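# Move the apple onto the cutting board and press gently

## Task

Pick the apple up off the plate and put it down on the bare wood of the cutting board, away from the knife and not near the board's edges. Then keep it pressed firmly onto the board for a few seconds. The board must stay flat on the table and not flipped over. Pressing or squeezing the apple hard enough to bruise it counts as failure.

## Robot and tools

ROBOT. There are two arms, left_arm and right_arm. Each carries the same five-finger right hand, so the hands are not mirror images. Calibrated bases: left_arm at (-0.031, +0.626, +0.103) m and right_arm at (+0.010, -0.676, +0.103) m.

SCENE FRAME. The origin is at table-top height, halfway between the arms. +z is up, +x points out over the table, and left_arm sits on the +y side. Results give end_effector_position in metres, end_effector_quat_wxyz, and velocities in m/s and rad/s, all in this frame. Printed values can be off by a few centimetres.

HAND POINT. Each arm is steered by a hand point 0.05 m in front of the palm and 0.15 m out from the wrist flange. Its axes are: +z along the straightened fingers, +y out of the palm, and +x across the palm away from the thumb. Straight fingertips reach 0.06 to 0.07 m past the point and lie 0.06 m behind it along -y. A wrist bracket on the little-finger side can strike objects. With the palm facing down, the wrist can sit up to 0.13 m below the point.

ROW FORMAT. A row is a single flat list of 28 numbers, each in [-1, 1], and both arms are always included. The first 14 are for left_arm, the next 14 for right_arm. For each arm the order is: dx, dy, dz, rx, ry, rz, little, ring, middle, index, thumb_bend, thumb_turn, force_limit, speed.
- dx to rz are an offset, not a pose. They count from that arm's current "Hand target" and are expressed in that Hand target's own axes. 1.0 equals 0.6 m for dx, dy, dz and 180 degrees for the rotation. rx, ry, rz form one rotation vector. Every row in an action or move list counts from the same starting Hand target, not from the row before. Six zeros means hold or re-request the current Hand target.
- The hand numbers are absolute targets, not offsets. For the fingers and thumb_bend, +1 is straight/open and -1 is curled/closed. For thumb_turn, +1 puts the thumb beside the palm and -1 puts it in front of the palm, facing the fingers.
- force_limit is the fingertip force at which a closing motor stops. It scales linearly from about 0 N at -1 to 10 N at +1 (15 N for the two thumb motors).
- speed runs from almost 0 at -1 up to full speed at +0.48 and above.
- There is no 'no change' value. To leave a hand as it is, repeat the eight hand numbers you last sent for it. If you have sent none yet, use its hand_measured values plus its hand_force_limit and hand_speed.

TOOLS
- execute_actions: takes actions, a list holding at most one item, plus optional cameras. An empty list returns the state and pictures. An action is {"rows": [up to 15 rows], "steps": 1-15}. One step lasts 1/30 s, and the last row repeats if there are fewer rows than steps. A pure wait is {"steps": up to 300}. An action needs at least 4 steps; its result is read 4 steps before it finishes.
- move: target is one row or a list of up to 15 rows, all offsets from the same Hand targets. Each hand point travels on a straight line. speed is in m/s, from 0.002 to 3.2, default 0.25; rotation is limited to twice that in rad/s. blend is in metres and rounds corners in a list. stop_force is in N, from 4 to 120, one value for both arms. It ends an arm's path when its wrist sensor feels that much push opposing the motion; it is unreliable while the hand rotates. zero (default true, used only with stop_force) re-zeroes the sensor first. blocking=false returns early and cannot be combined with stop_force. The result adds a "move:" line reporting done, off_target, moving, held or fault. limits=paced means a pose was clipped; limits=held means steps were withheld.
- wait: seconds from 0 to 10. stop: brakes a running move. zoom_image: camera plus region [x0, y0, x1, y1] in pixels, at most 504 wide and high. show_instructions: displays the reference pages. zero_wrist_force: arm = left_arm or right_arm. finished_scene: scene = this scene's number.

CAMERAS. cam_high, cam_low, cam_left_wrist and cam_right_wrist, each 672x504. Wrist views can lag slightly behind the arm's motion.

RESULT LINES. Each result shows the "Hand target", which is what the next offsets count from. It also gives joint positions, velocities ('within noise' when the arm is still) and torques. Wrist force and Wrist torque are given in the hand point's axes, with a third line holding the peak since the last report. The hand readings are hand_measured, hand_stopped_by (moving, target, force, stalled or fault) and hand_load_n, which is positive when something pushes a finger open. hand_force_limit and hand_speed echo your own settings. A grip that has slipped shows up as hand_load_n dropping toward 0. MOTOR HOT and OVER-TEMPERATURE FAULT lines warn of heating.

GRIPPING. With thumb_turn at -1, the hand can wrap around objects about 0.035 to 0.065 m thick. For a gentle hold that won't bruise the apple, use a low force_limit and close with speed at -0.94 or lower. A motor only starts when its target changes.

THINGS TO AVOID.
- The arms are stiff. A target even slightly beyond a firm contact pushes hard and can cause a fault. Excess joint torque, or roughly 150 N of outside force, halts that arm for 10 s.
- Press the apple down slowly, with a small stop_force or small offsets.
- Don't drop the apple, release it while it is moving, or let anything fall off the table.
- Don't knock or tip the board.
- Keep the arms apart; the clearance check does not always prevent contact.
- Don't route paths close to an arm's own base.
- Each control step clips the commanded orientation to within 32 degrees of the measured orientation.
- Holding loads or pushing against things heats the motors.

Each tool is called after ">>>" as name([rows], argument=value, ...), one row to a line, values as JSON.

Reference images:

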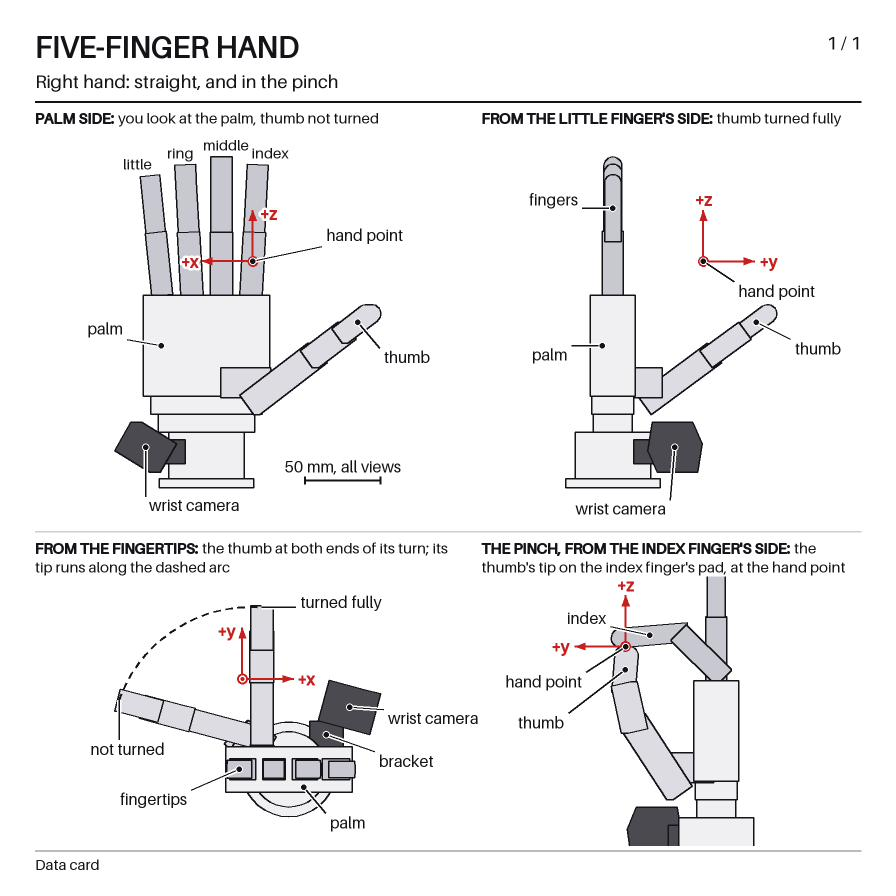

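## Session

>>> execute_actions(actions=[], cameras=["all"])

Scene clock: 0.00 s of 4800.00 s.
left_arm: end_effector_position=(+0.4499, -0.1769, +0.1789) hand_measured=(+1.000, +1.000, +1.000, +1.000, +1.000, +1.000) hand_load_n=(+0.0, +0.0, +0.0, +0.0, +0.0, +0.0) hand_stopped_by=(target, target, target, target, target, target) hand_force_limit=0.00 hand_speed=-0.80 end_effector_quat_wxyz=(-0.350, -0.127, +0.843, -0.389) | right_arm: end_effector_position=(+0.5304, -0.6831, +0.2820) hand_measured=(+1.000, +1.000, +1.000, +1.000, +1.000, +1.000) hand_load_n=(+0.0, +0.0, +0.0, +0.0, +0.0, +0.0) hand_stopped_by=(target, target, target, target, target, target) hand_force_limit=0.00 hand_speed=-0.80 end_effector_quat_wxyz=(-0.194, +0.166, +0.854, -0.454)
Joint positions: left_arm=[-1.036 -0.723 1.194 0.428 2.525 -3.227] | right_arm=[-0.006 -1.038 1.857 1.496 2.371 -0.874]
Joint velocities: within noise
Joint torques (N m): no reading
Motor temperatures (°C): left_arm=[42 32 39 46 40 38] | right_arm=[39 36 42 31 39 39]
Wrist force (N): no reading
Wrist torque (N m): no reading
Wrist force, peak (N): no reading
Hand target: left_arm +0.4499, -0.1769, +0.1789; -0.350, -0.127, +0.843, -0.389 | right_arm +0.5304, -0.6831, +0.2820; -0.194, +0.166, +0.854, -0.454

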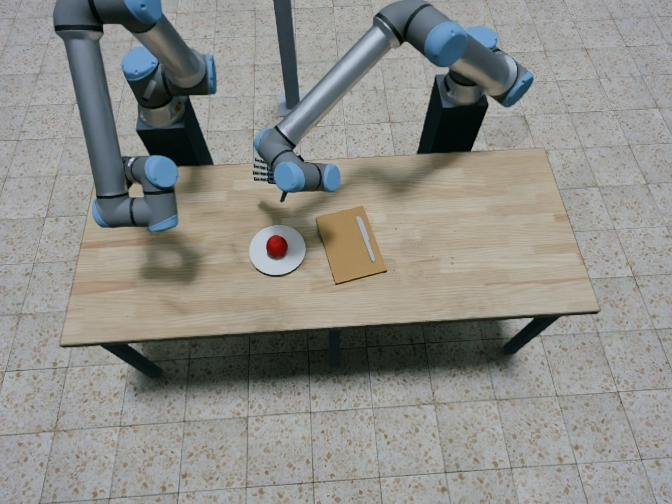

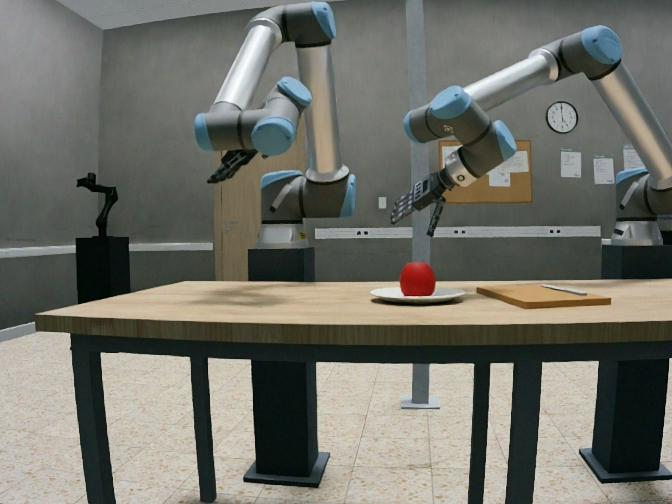

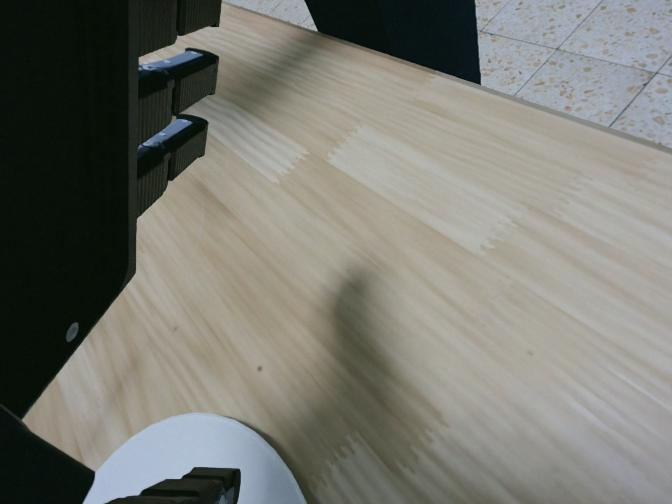

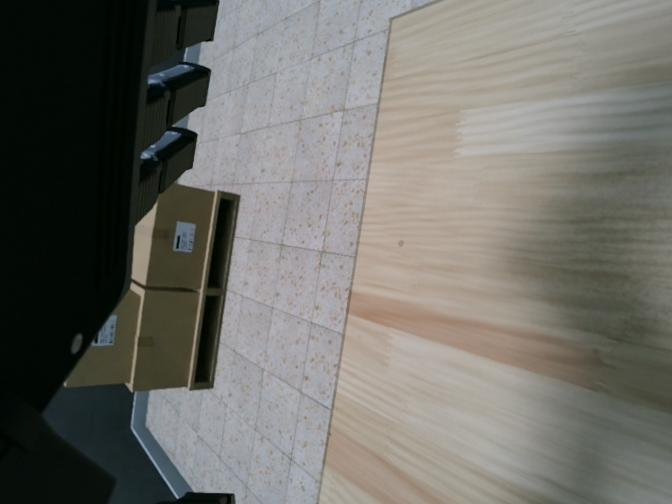

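>>> zoom_image(camera="cam_high", region=[230, 140, 400, 300])

>>> zoom_image(camera="cam_low", region=[350, 70, 620, 320])

Scaled by 2.965 from the camera's 672x504 image, which has a finer 960x720 frame.

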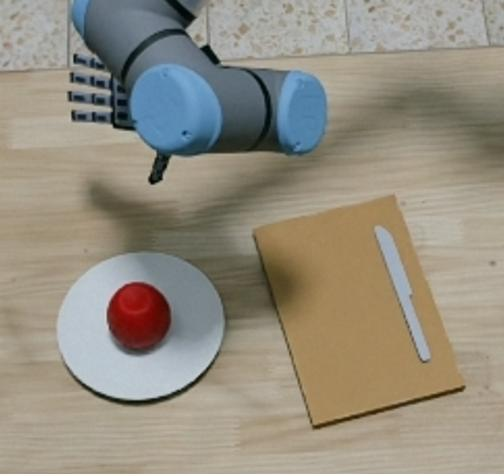

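Scaled by 1.867 from the camera's 672x504 image, which has a finer 960x720 frame.

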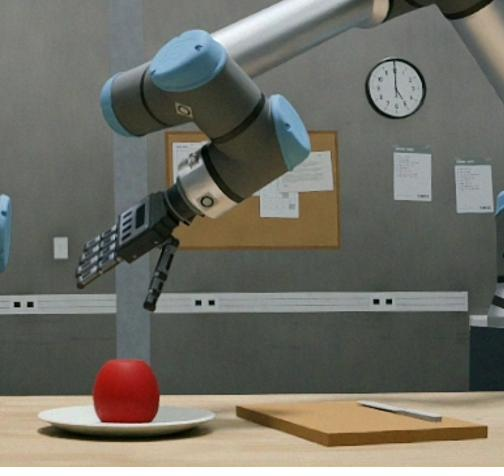

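>>> zoom_image(camera="cam_high", region=[247, 222, 307, 277])

>>> zoom_image(camera="cam_low", region=[365, 250, 475, 310])

Scaled by 8.400 from the camera's 672x504 image, which has a finer 960x720 frame.

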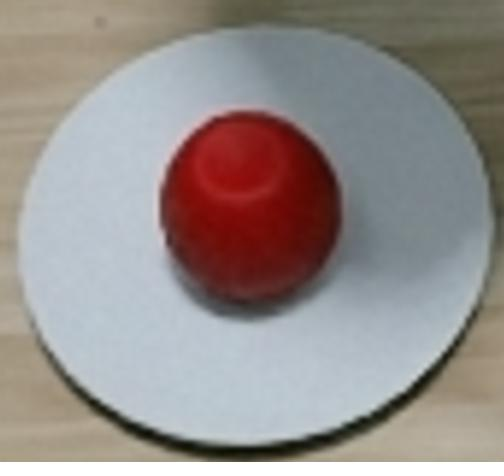

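Scaled by 4.582 from the camera's 672x504 image, which has a finer 960x720 frame.

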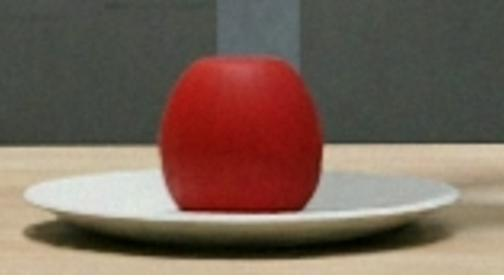

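>>> move(target=[-0.2128,-0.2195,-0.159,0.0024,-0.1719,0.1715,1,1,1,1,1,-1,-0.2,0.2,0,0,0,0,0,0,1,1,1,1,1,1,0,-0.8], speed=0.3)

Scene clock: 5.40 s of 4800.00 s.
left_arm: end_effector_position=(+0.6532, -0.2011, +0.2088) hand_measured=(+1.000, +1.000, +1.000, +1.000, +1.000, -1.000) hand_load_n=(+0.5, +0.0, +0.0, +0.0, +0.0, +0.0) hand_stopped_by=(target, target, target, target, target, target) hand_force_limit=-0.20 hand_speed=0.20 end_effector_quat_wxyz=(+0.000, +0.000, +0.906, -0.423) end_effector_velocity=(-0.004, +0.001, -0.001) end_effector_angular_velocity=(+0.002, +0.016, -0.002) | right_arm: end_effector_position=(+0.5304, -0.6831, +0.2820) hand_measured=(+1.000, +1.000, +1.000, +1.000, +1.000, +1.000) hand_load_n=(+0.0, +0.0, +0.0, +0.0, +0.0, -0.5) hand_stopped_by=(target, target, target, target, target, target) hand_force_limit=0.00 hand_speed=-0.80 end_effector_quat_wxyz=(-0.194, +0.166, +0.854, -0.454)
Joint positions: left_arm=[-1.015 -0.731 1.054 0.467 2.013 -2.734] | right_arm=[-0.006 -1.038 1.857 1.496 2.371 -0.874]
Joint velocities: left_arm=[0 0 0.002 0.005 0.01 -0.008] | right_arm=[within noise]
Joint torques (N m): left_arm=[2.8 -93.34 -29.8 5.01 3.38 -2.53] | right_arm=[-0.18 -65.44 -24.3 3.91 1.18 0.09]
Motor temperatures (°C): left_arm=[42 32 39 46 40 38] | right_arm=[39 36 42 31 39 39]
Wrist force (N): left_arm=[1.1 0.5 0.1] | right_arm=[0.1 0.0 -0.2]
Wrist torque (N m): left_arm=[-0.02 -0.10 0.06] | right_arm=[0.01 -0.01 0.01]
Wrist force, peak (N): left_arm=[-0.2 1.1 0.5] | right_arm=[0.1 -0.1 -0.7]
Hand target: left_arm +0.6531, -0.2010, +0.2087; +0.000, +0.000, +0.906, -0.423 | right_arm +0.5304, -0.6831, +0.2820; -0.194, +0.166, +0.854, -0.454
Off the commanded pose: left_arm 0.000 m, 0 deg | right_arm 0.000 m, 0 deg.
Kept back: nothing.
move: done
camera_calibration:
cam_left_wrist: T_world_to_cam=[[-0.286109, 0.601506, -0.745877, 0.468215], [0.804212, 0.573946, 0.154369, -0.446092], [0.520947, -0.555677, -0.647949, -0.205589], [0, 0, 0, 1]] pos_world=[0.599814, -0.139843, 0.284883]

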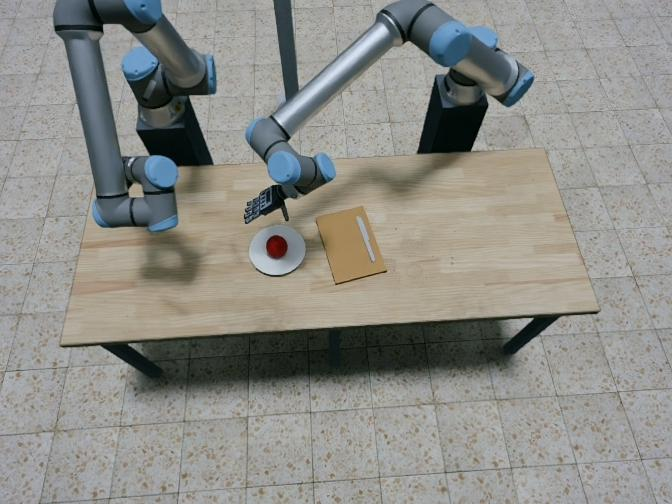

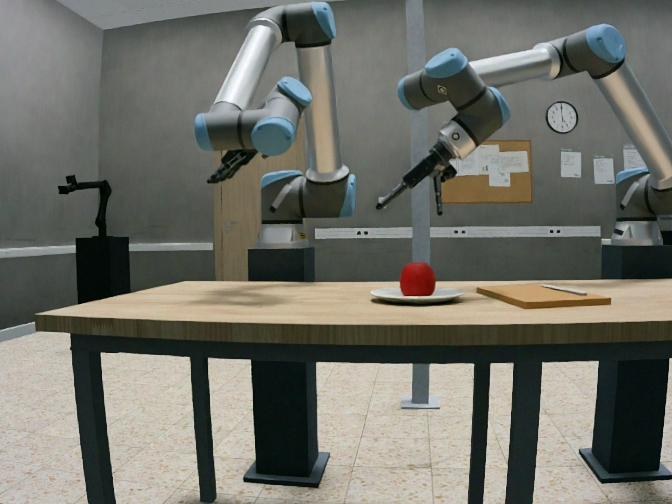

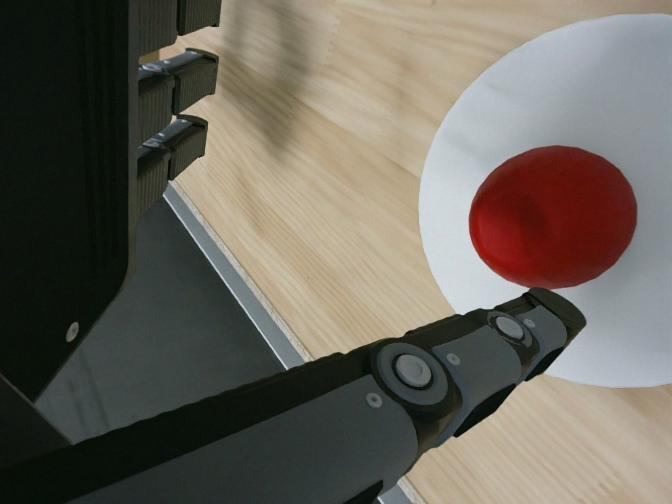

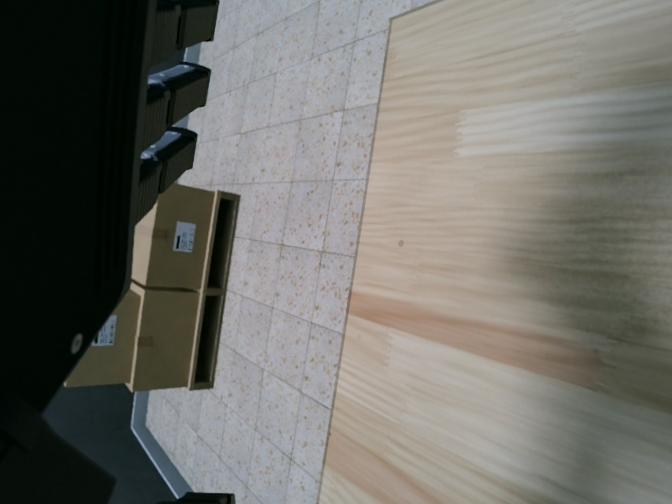

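>>> zoom_image(camera="cam_high", region=[230, 170, 320, 270])

>>> zoom_image(camera="cam_low", region=[360, 160, 500, 310])

Scaled by 5.040 from the camera's 672x504 image, which has a finer 960x720 frame.

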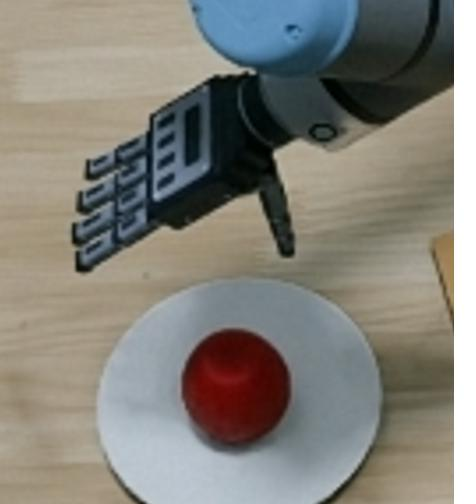

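Scaled by 3.360 from the camera's 672x504 image, which has a finer 960x720 frame.

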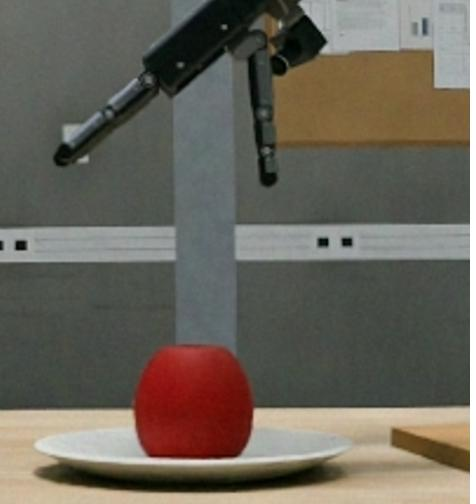

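>>> move(target=[-0.0333,0.1393,0.0777,0,0,0,1,1,1,1,1,-1,-0.2,0.2,0,0,0,0,0,0,1,1,1,1,1,1,0,-0.8], speed=0.2)

>>> zoom_image(camera="cam_low", region=[360, 190, 500, 310])

>>> zoom_image(camera="cam_high", region=[230, 180, 320, 280])

Scene clock: 7.13 s of 4800.00 s.
left_arm: end_effector_position=(+0.6731, -0.1829, +0.1148) hand_measured=(+1.000, +1.000, +1.000, +1.000, +1.000, -1.000) hand_load_n=(-0.5, +0.0, -0.5, +0.0, +0.0, +0.0) hand_stopped_by=(target, target, target, target, target, target) hand_force_limit=-0.20 hand_speed=0.20 end_effector_quat_wxyz=(+0.000, +0.000, +0.906, -0.423) | right_arm: end_effector_position=(+0.5304, -0.6831, +0.2820) hand_measured=(+1.000, +1.000, +1.000, +1.000, +1.000, +1.000) hand_load_n=(+0.0, +0.0, +0.0, +0.0, +0.0, +0.0) hand_stopped_by=(target, target, target, target, target, target) hand_force_limit=0.00 hand_speed=-0.80 end_effector_quat_wxyz=(-0.194, +0.166, +0.854, -0.454)
Joint positions: left_arm=[-0.986 -0.661 1.102 0.361 2.033 -2.711] | right_arm=[-0.006 -1.038 1.857 1.496 2.371 -0.874]
Joint velocities: within noise
Joint torques (N m): left_arm=[-12.29 -98.16 -39.25 4.39 -1.7 -2.61] | right_arm=[-0.44 -64.94 -25.04 4.06 0.35 -0.29]
Motor temperatures (°C): left_arm=[42 32 39 46 40 38] | right_arm=[39 36 42 31 39 39]
Wrist force (N): left_arm=[1.3 0.1 0.1] | right_arm=[-0.4 0.0 0.0]
Wrist torque (N m): left_arm=[-0.04 -0.16 0.07] | right_arm=[0.00 0.05 -0.03]
Wrist force, peak (N): left_arm=[0.9 2.1 1.2] | right_arm=[-0.4 0.2 -0.5]
Hand target: left_arm +0.6730, -0.1830, +0.1147; +0.000, +0.000, +0.906, -0.423 | right_arm +0.5304, -0.6831, +0.2820; -0.194, +0.166, +0.854, -0.454
Off the commanded pose: left_arm 0.000 m, 0 deg | right_arm 0.000 m, 0 deg.
Kept back: nothing.
move: done
camera_calibration:
cam_left_wrist: T_world_to_cam=[[-0.286202, 0.601731, -0.74566, 0.392892], [0.804273, 0.573855, 0.15439, -0.458083], [0.520802, -0.555527, -0.648194, -0.266597], [0, 0, 0, 1]] pos_world=[0.619714, -0.121644, 0.190881]

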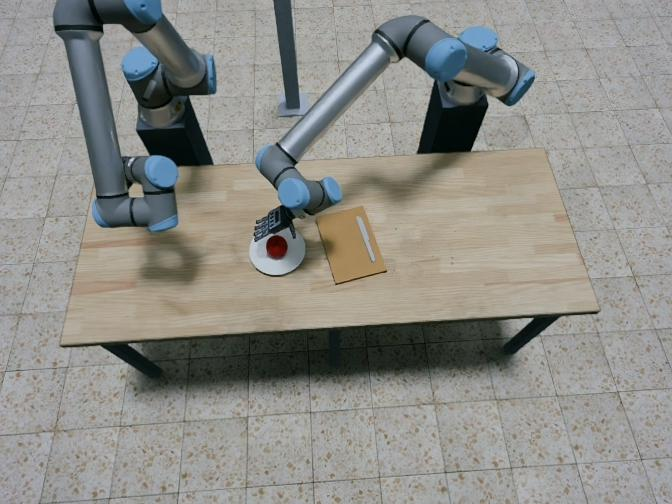

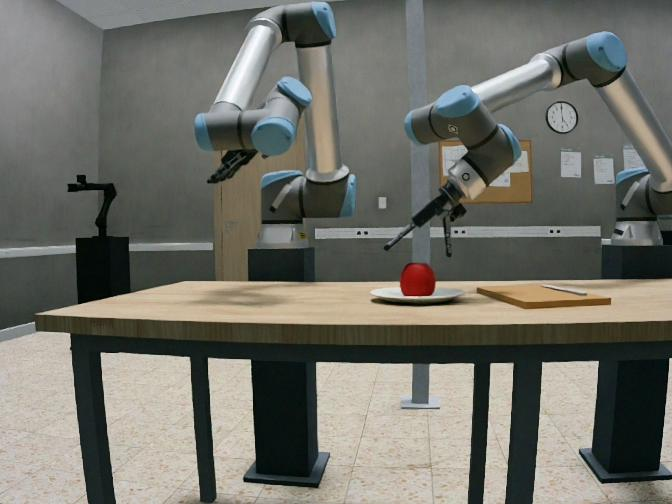

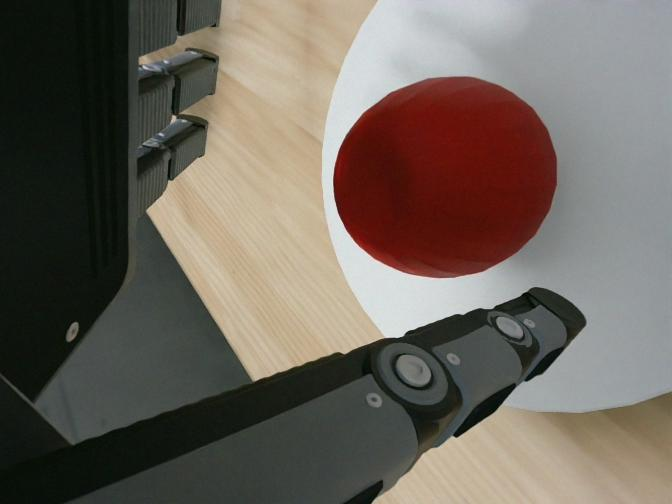

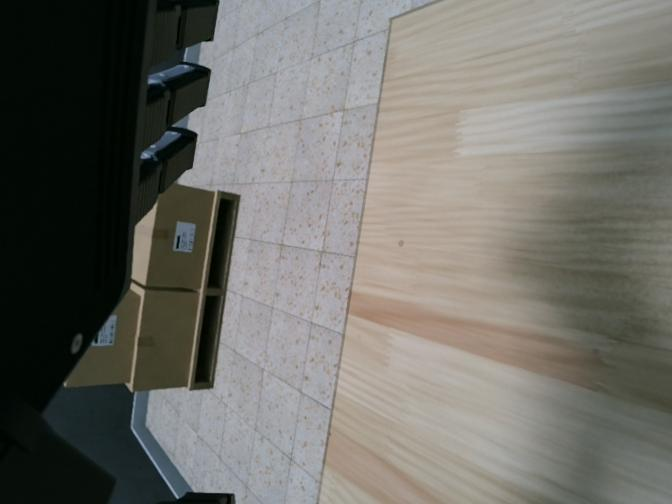

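Scaled by 3.600 from the camera's 672x504 image, which has a finer 960x720 frame.

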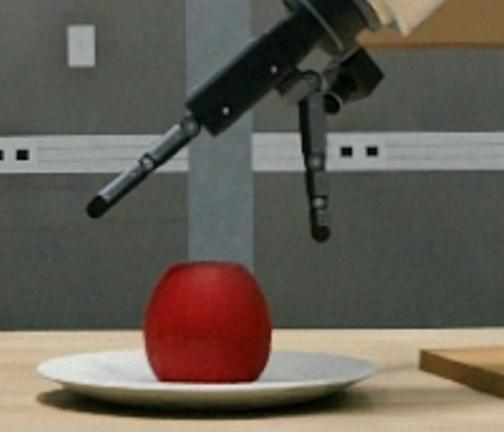

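Scaled by 5.040 from the camera's 672x504 image, which has a finer 960x720 frame.

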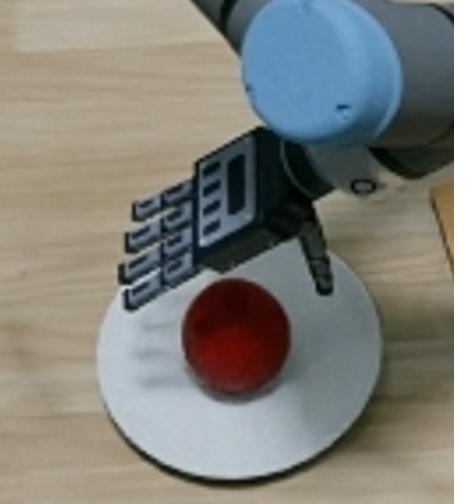

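>>> move(target=[-0.0033,0.083,0.0697,0,0,0,1,1,1,1,1,-1,-0.2,0.2,0,0,0,0,0,0,1,1,1,1,1,1,0,-0.8], speed=0.12, stop_force=10)

>>> zoom_image(camera="cam_low", region=[360, 210, 480, 310])

>>> zoom_image(camera="cam_high", region=[230, 190, 320, 280])

Scene clock: 9.00 s of 4800.00 s.
left_arm: end_effector_position=(+0.6750, -0.1830, +0.0497) hand_measured=(+1.000, +1.000, +1.000, +1.000, +1.000, -1.000) hand_load_n=(+0.0, +0.0, +0.0, +0.0, +0.0, +0.0) hand_stopped_by=(target, target, target, target, target, target) hand_force_limit=-0.20 hand_speed=0.20 end_effector_quat_wxyz=(+0.000, +0.000, +0.906, -0.423) | right_arm: end_effector_position=(+0.5304, -0.6831, +0.2820) hand_measured=(+1.000, +1.000, +1.000, +1.000, +1.000, +1.000) hand_load_n=(+0.0, +0.0, +0.0, +0.0, +0.0, -0.5) hand_stopped_by=(target, target, target, target, target, target) hand_force_limit=0.00 hand_speed=-0.80 end_effector_quat_wxyz=(-0.194, +0.166, +0.854, -0.454)
Joint positions: left_arm=[-0.984 -0.604 1.117 0.289 2.034 -2.709] | right_arm=[-0.006 -1.038 1.857 1.496 2.371 -0.874]
Joint velocities: within noise
Joint torques (N m): left_arm=[11.51 -100.35 -39.25 4.93 1.56 -0.29] | right_arm=[1.48 -67.12 -24.17 3.84 1.33 -0.15]
Motor temperatures (°C): left_arm=[42 32 39 46 40 38] | right_arm=[39 36 42 31 39 39]
Wrist force (N): left_arm=[1.4 0.5 0.3] | right_arm=[-0.4 0.0 -0.3]
Wrist torque (N m): left_arm=[-0.02 -0.19 0.11] | right_arm=[0.01 0.07 -0.02]
Wrist force, peak (N): left_arm=[1.5 1.5 1.4] | right_arm=[0.4 0.2 -0.6]
Hand target: left_arm +0.6749, -0.1830, +0.0497; +0.000, +0.000, +0.906, -0.423 | right_arm +0.5304, -0.6831, +0.2820; -0.194, +0.166, +0.854, -0.454
Off the commanded pose: left_arm 0.000 m, 0 deg | right_arm 0.000 m, 0 deg.
Kept back: nothing.
move: done
camera_calibration:
cam_left_wrist: T_world_to_cam=[[-0.286202, 0.601731, -0.74566, 0.344925], [0.804273, 0.573855, 0.15439, -0.449422], [0.520802, -0.555527, -0.648194, -0.309788], [0, 0, 0, 1]] pos_world=[0.621514, -0.121744, 0.125781]

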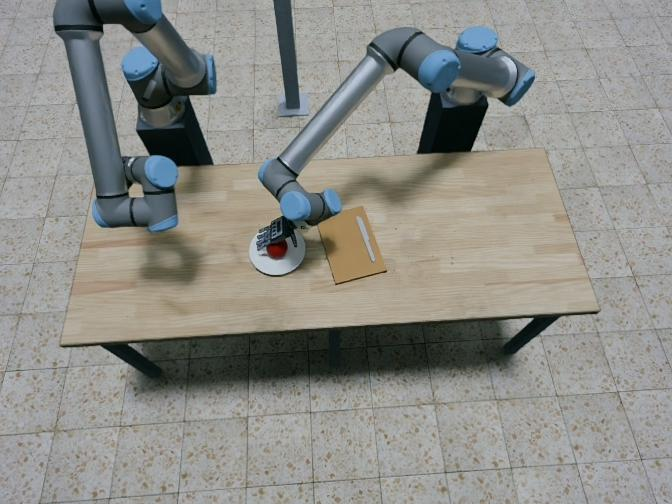

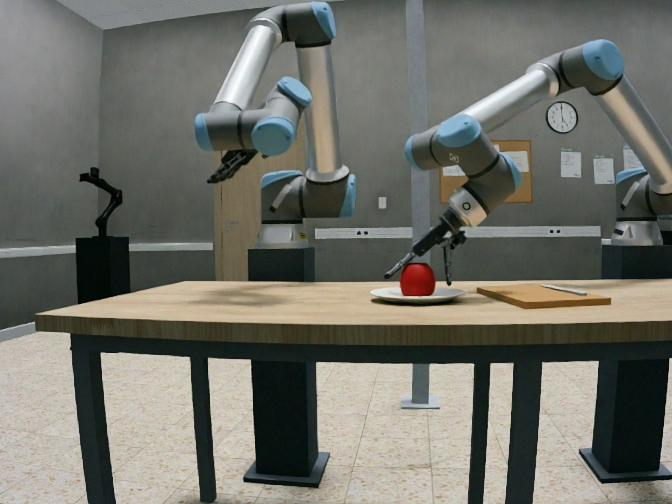

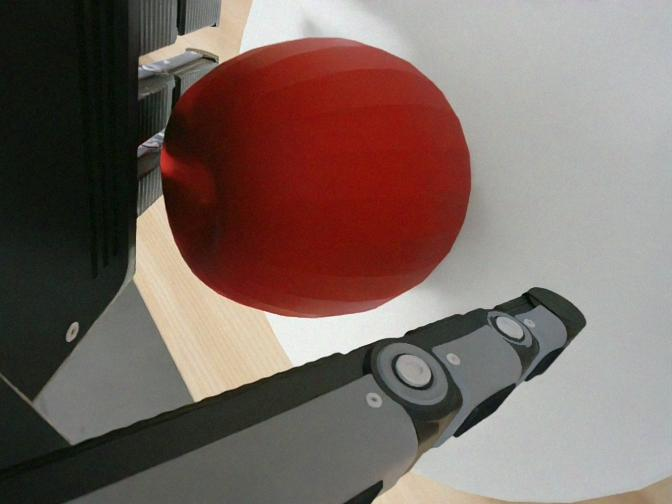

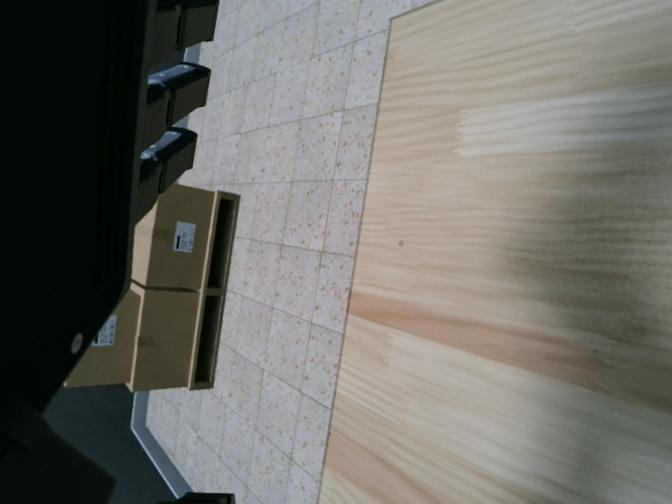

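Scaled by 4.200 from the camera's 672x504 image, which has a finer 960x720 frame.

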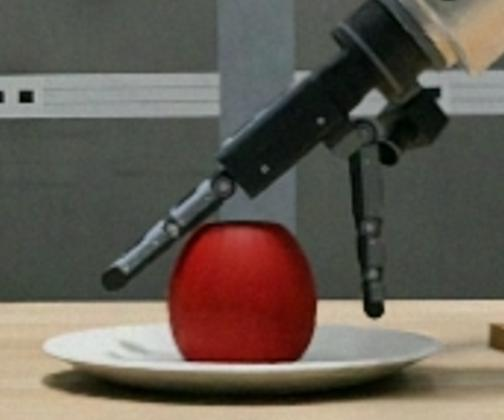

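Scaled by 5.600 from the camera's 672x504 image, which has a finer 960x720 frame.

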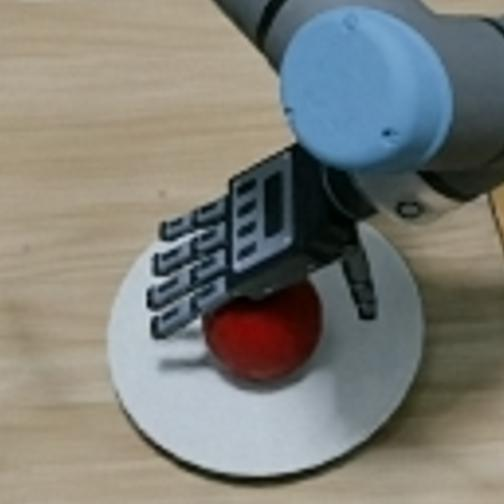

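>>> move(target=[-0.005,0,0,0,0,0,1,1,1,1,1,-1,-0.5,-0.93,0,0,0,0,0,0,1,1,1,1,1,1,0,-0.8], cameras=[])

>>> move(target=[0,0,0,0,0,0,1,1,0,0,0,-1,-0.5,-0.93,0,0,0,0,0,0,1,1,1,1,1,1,0,-0.8])

>>> zoom_image(camera="cam_low", region=[360, 210, 480, 310])

>>> zoom_image(camera="cam_high", region=[230, 190, 320, 280])

Scene clock: 10.20 s of 4800.00 s.
left_arm: end_effector_position=(+0.6780, -0.1830, +0.0497) hand_measured=(+1.000, +1.000, +1.000, +1.000, +1.000, -1.000) hand_load_n=(+0.0, +0.0, +0.0, +0.0, +0.0, +0.0) hand_stopped_by=(target, target, target, target, target, target) hand_force_limit=-0.50 hand_speed=-0.93 end_effector_quat_wxyz=(+0.000, +0.000, +0.906, -0.423) | right_arm: end_effector_position=(+0.5304, -0.6831, +0.2820) hand_measured=(+1.000, +1.000, +1.000, +1.000, +1.000, +1.000) hand_load_n=(+0.0, +0.0, +0.0, +0.0, +0.0, -0.5) hand_stopped_by=(target, target, target, target, target, target) hand_force_limit=0.00 hand_speed=-0.80 end_effector_quat_wxyz=(-0.194, +0.166, +0.854, -0.454)
Joint positions: left_arm=[-0.982 -0.6 1.11 0.293 2.036 -2.707] | right_arm=[-0.006 -1.038 1.857 1.496 2.371 -0.874]
Joint velocities: within noise
Joint torques (N m): left_arm=[8.9 -96.8 -33.07 4.06 2.51 1.18] | right_arm=[0.85 -65.52 -24.49 3.56 0.88 0.05]
Motor temperatures (°C): left_arm=[42 32 39 46 40 38] | right_arm=[39 36 42 31 39 39]
Wrist force (N): left_arm=[1.2 0.3 0.6] | right_arm=[-0.4 0.0 -0.2]
Wrist torque (N m): left_arm=[-0.07 -0.17 0.09] | right_arm=[0.01 0.07 -0.02]
Wrist force, peak (N): left_arm=[1.5 0.3 0.5] | right_arm=[-0.6 0.3 -0.5]
Hand target: left_arm +0.6779, -0.1830, +0.0497; +0.000, +0.000, +0.906, -0.423 | right_arm +0.5304, -0.6831, +0.2820; -0.194, +0.166, +0.854, -0.454
Off the commanded pose: left_arm 0.000 m, 0 deg | right_arm 0.000 m, 0 deg.
Kept back: nothing.
move: done
No camera images: "cameras" was empty.

Scene clock: 14.53 s of 4800.00 s.
left_arm: end_effector_position=(+0.6779, -0.1830, +0.0497) hand_measured=(+1.000, +1.000, +0.772, +0.700, +0.584, -1.000) hand_load_n=(+0.5, +0.0, +1.0, +3.0, +4.0, +0.5) hand_stopped_by=(target, target, force, force, force, target) hand_force_limit=-0.50 hand_speed=-0.93 end_effector_quat_wxyz=(+0.000, +0.000, +0.906, -0.423) | right_arm: end_effector_position=(+0.5304, -0.6831, +0.2820) hand_measured=(+1.000, +1.000, +1.000, +1.000, +1.000, +1.000) hand_load_n=(+0.0, +0.0, +0.0, +0.0, +0.0, +0.0) hand_stopped_by=(target, target, target, target, target, target) hand_force_limit=0.00 hand_speed=-0.80 end_effector_quat_wxyz=(-0.194, +0.166, +0.854, -0.454)
Joint positions: left_arm=[-0.982 -0.6 1.11 0.293 2.036 -2.707] | right_arm=[-0.006 -1.038 1.857 1.496 2.371 -0.874]
Joint velocities: within noise
Joint torques (N m): left_arm=[-7.57 -74.71 -17.79 5.14 -1.43 -0.69] | right_arm=[-1.25 -66.39 -24.6 3.83 1.08 -0.33]
Motor temperatures (°C): left_arm=[42 32 39 46 40 38] | right_arm=[39 36 42 31 39 39]
Wrist force (N): left_arm=[0.9 -13.0 -5.0] | right_arm=[-0.2 0.1 -0.3]
Wrist torque (N m): left_arm=[0.33 -0.14 -0.01] | right_arm=[0.03 0.05 -0.01]
Wrist force, peak (N): left_arm=[1.3 -15.7 -4.9] | right_arm=[0.2 0.6 -0.9]
Hand target: left_arm +0.6779, -0.1830, +0.0497; +0.000, +0.000, +0.906, -0.423 | right_arm +0.5304, -0.6831, +0.2820; -0.194, +0.166, +0.854, -0.454
Off the commanded pose: left_arm 0.000 m, 0 deg | right_arm 0.000 m, 0 deg.
Kept back: nothing.
move: done
camera_calibration:
cam_left_wrist: T_world_to_cam=[[-0.286233, 0.601763, -0.745621, 0.345803], [0.804242, 0.573887, 0.154426, -0.451817], [0.520831, -0.555458, -0.648229, -0.311356], [0, 0, 0, 1]] pos_world=[0.624514, -0.121744, 0.12578]

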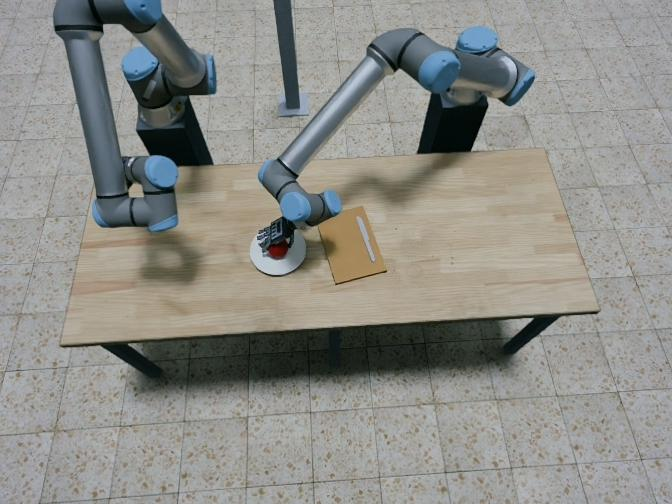

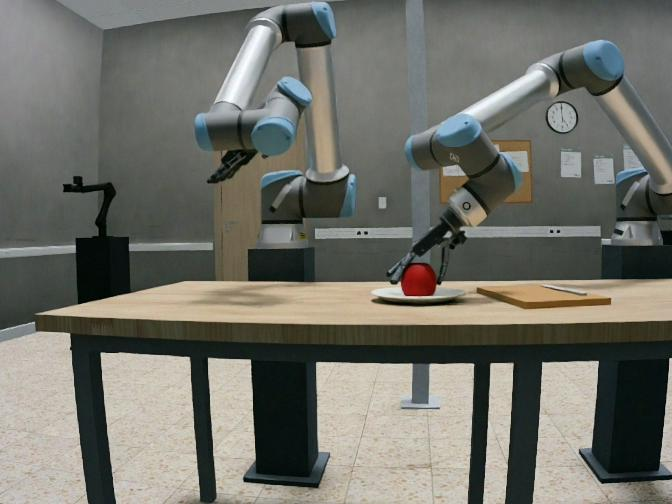

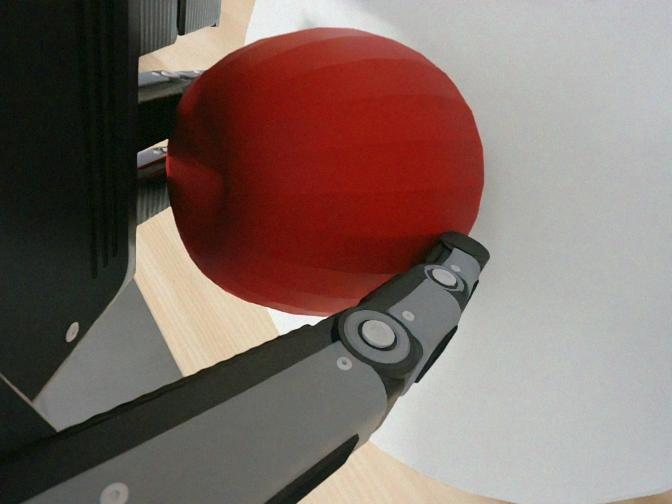

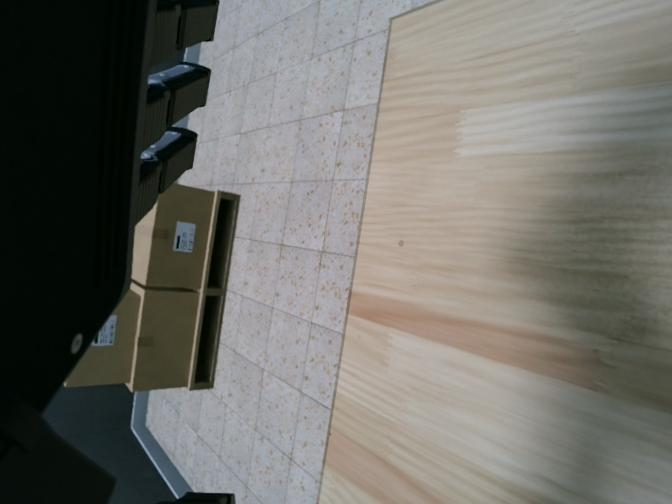

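Scaled by 4.200 from the camera's 672x504 image, which has a finer 960x720 frame.

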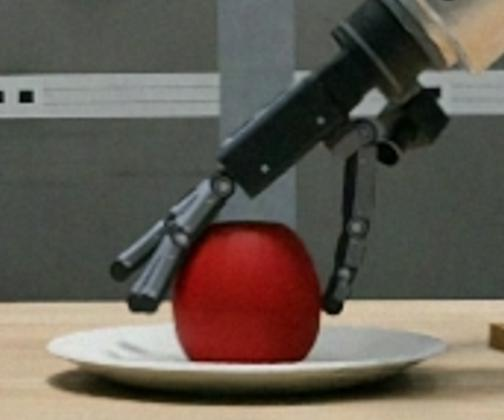

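Scaled by 5.600 from the camera's 672x504 image, which has a finer 960x720 frame.

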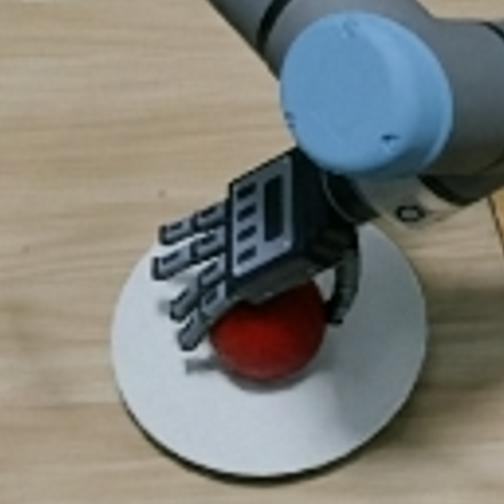

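>>> move(target=[0,0,0,0,0,0,1,1,1,1,1,-1,-0.5,-0.6,0,0,0,0,0,0,1,1,1,1,1,1,0,-0.8], cameras=[])

>>> move(target=[0,-0.073,-0.0557,-0.0556,0,0,1,1,1,1,1,-1,-0.5,-0.6,0,0,0,0,0,0,1,1,1,1,1,1,0,-0.8])

>>> zoom_image(camera="cam_low", region=[360, 210, 480, 310])

>>> zoom_image(camera="cam_high", region=[230, 190, 320, 280])

Scene clock: 16.37 s of 4800.00 s.
left_arm: end_effector_position=(+0.6779, -0.1830, +0.0497) hand_measured=(+1.000, +1.000, +1.000, +1.000, +1.000, -1.000) hand_load_n=(+0.0, +0.0, +0.0, +0.0, +0.0, +0.0) hand_stopped_by=(target, target, target, target, target, target) hand_force_limit=-0.50 hand_speed=-0.60 end_effector_quat_wxyz=(+0.000, +0.000, +0.906, -0.423) | right_arm: end_effector_position=(+0.5304, -0.6831, +0.2820) hand_measured=(+1.000, +1.000, +1.000, +1.000, +1.000, +1.000) hand_load_n=(-0.5, +0.0, +0.0, +0.0, +0.0, -0.5) hand_stopped_by=(target, target, target, target, target, target) hand_force_limit=0.00 hand_speed=-0.80 end_effector_quat_wxyz=(-0.194, +0.166, +0.854, -0.454)
Joint positions: left_arm=[-0.982 -0.6 1.11 0.293 2.036 -2.707] | right_arm=[-0.006 -1.038 1.857 1.496 2.371 -0.874]
Joint velocities: within noise
Joint torques (N m): left_arm=[-6.91 -106.94 -40.63 3.35 0.28 -0.73] | right_arm=[-0.37 -67.43 -25.39 3.67 1.38 -0.1]
Motor temperatures (°C): left_arm=[42 32 39 46 40 38] | right_arm=[39 36 42 31 39 39]
Wrist force (N): left_arm=[1.5 0.0 0.5] | right_arm=[0.0 0.1 -0.1]
Wrist torque (N m): left_arm=[-0.09 -0.22 0.11] | right_arm=[0.02 0.01 0.00]
Wrist force, peak (N): left_arm=[0.8 -13.4 -5.0] | right_arm=[-0.1 -0.3 -0.9]
Hand target: left_arm +0.6779, -0.1830, +0.0497; +0.000, +0.000, +0.906, -0.423 | right_arm +0.5304, -0.6831, +0.2820; -0.194, +0.166, +0.854, -0.454
Off the commanded pose: left_arm 0.000 m, 0 deg | right_arm 0.000 m, 0 deg.
Kept back: nothing.
move: done
No camera images: "cameras" was empty.

Scene clock: 17.13 s of 4800.00 s.
left_arm: end_effector_position=(+0.6779, -0.1857, +0.1045) hand_measured=(+1.000, +1.000, +1.000, +1.000, +1.000, -1.000) hand_load_n=(+0.0, +0.0, +0.0, +0.0, +0.0, +0.0) hand_stopped_by=(target, target, target, target, target, target) hand_force_limit=-0.50 hand_speed=-0.60 end_effector_quat_wxyz=(+0.000, +0.000, +0.940, -0.342) end_effector_velocity=(-0.001, +0.000, +0.000) end_effector_angular_velocity=(-0.002, +0.000, +0.002) | right_arm: end_effector_position=(+0.5304, -0.6831, +0.2820) hand_measured=(+1.000, +1.000, +1.000, +1.000, +1.000, +1.000) hand_load_n=(+0.0, -0.5, +0.0, +0.0, +0.0, +0.0) hand_stopped_by=(target, target, target, target, target, target) hand_force_limit=0.00 hand_speed=-0.80 end_effector_quat_wxyz=(-0.194, +0.166, +0.854, -0.454)
Joint positions: left_arm=[-1.008 -0.579 0.941 0.603 1.942 -2.66] | right_arm=[-0.006 -1.038 1.857 1.496 2.371 -0.874]
Joint velocities: left_arm=[0 -0.002 0.005 -0.006 0 -0.003] | right_arm=[within noise]
Joint torques (N m): left_arm=[13.12 -108.8 -29.28 -0.72 2.92 -2.66] | right_arm=[1.58 -66.29 -24.74 3.93 1.4 0.12]
Motor temperatures (°C): left_arm=[42 32 39 46 40 38] | right_arm=[39 36 42 31 39 39]
Wrist force (N): left_arm=[1.0 -0.3 0.8] | right_arm=[0.3 -0.2 -0.4]
Wrist torque (N m): left_arm=[-0.16 -0.18 -0.01] | right_arm=[0.00 -0.03 0.01]
Wrist force, peak (N): left_arm=[1.3 1.8 1.3] | right_arm=[-0.6 0.1 -0.2]
Hand target: left_arm +0.6780, -0.1856, +0.1048; +0.000, +0.000, +0.940, -0.342 | right_arm +0.5304, -0.6831, +0.2820; -0.194, +0.166, +0.854, -0.454
Off the commanded pose: left_arm 0.000 m, 0 deg | right_arm 0.000 m, 0 deg.
Kept back: nothing.
move: done
camera_calibration:
cam_left_wrist: T_world_to_cam=[[-0.285984, 0.722217, -0.629774, 0.398302], [0.804397, 0.538093, 0.251797, -0.475683], [0.520729, -0.434579, -0.734835, -0.245745], [0, 0, 0, 1]] pos_world=[0.624513, -0.138494, 0.190034]

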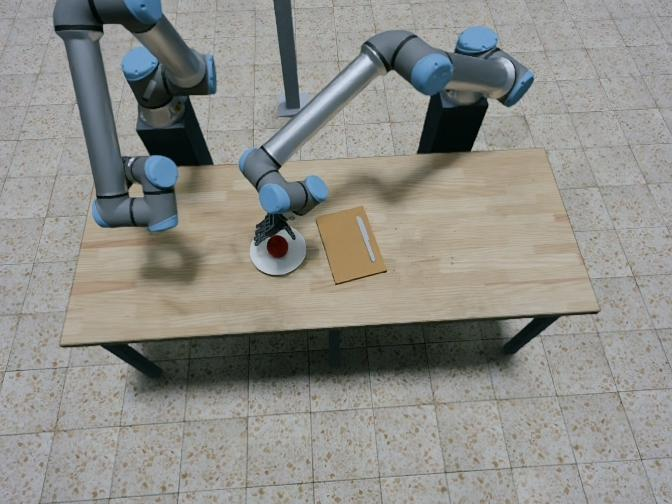

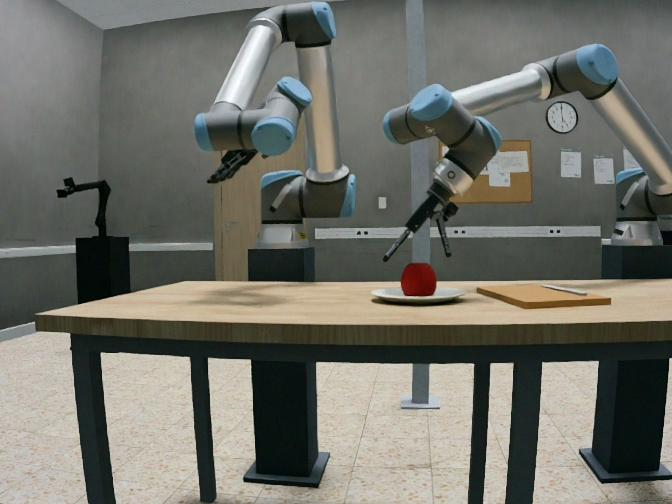

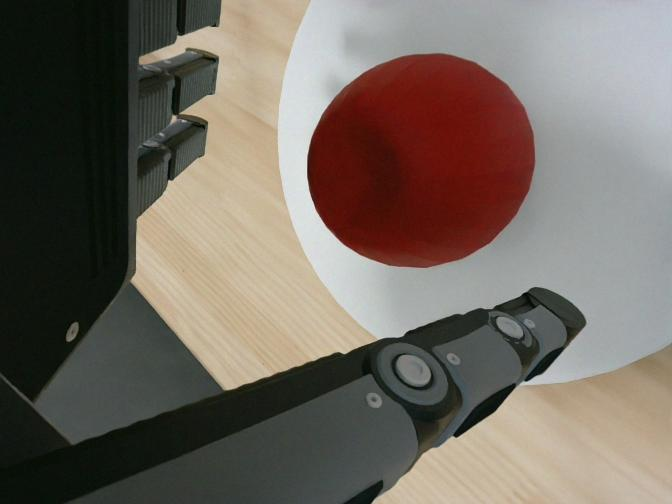

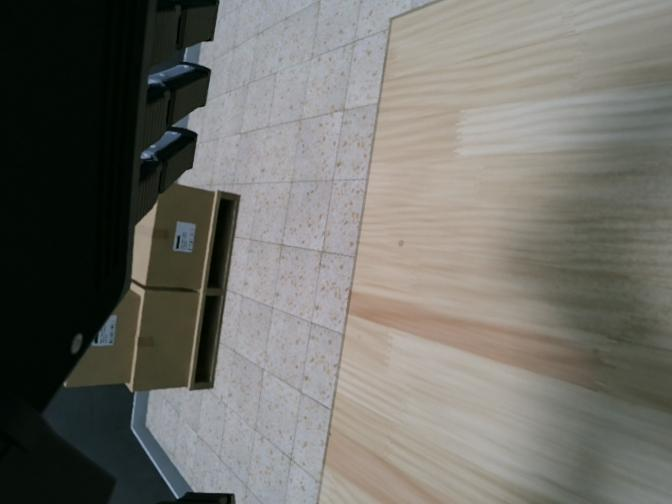

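Scaled by 4.200 from the camera's 672x504 image, which has a finer 960x720 frame.

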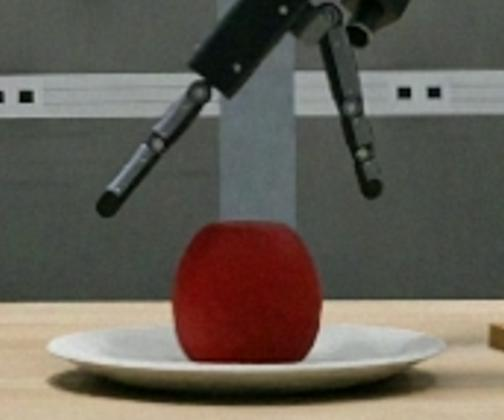

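Scaled by 5.600 from the camera's 672x504 image, which has a finer 960x720 frame.

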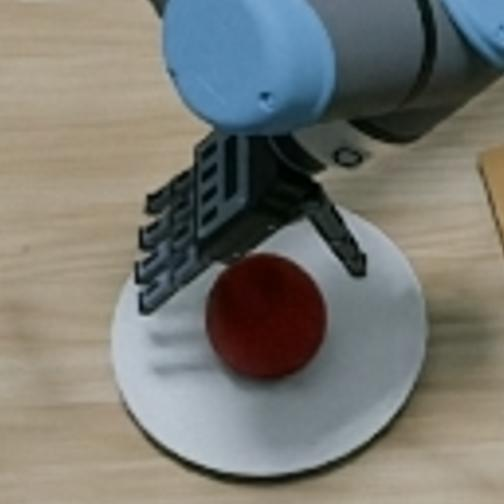

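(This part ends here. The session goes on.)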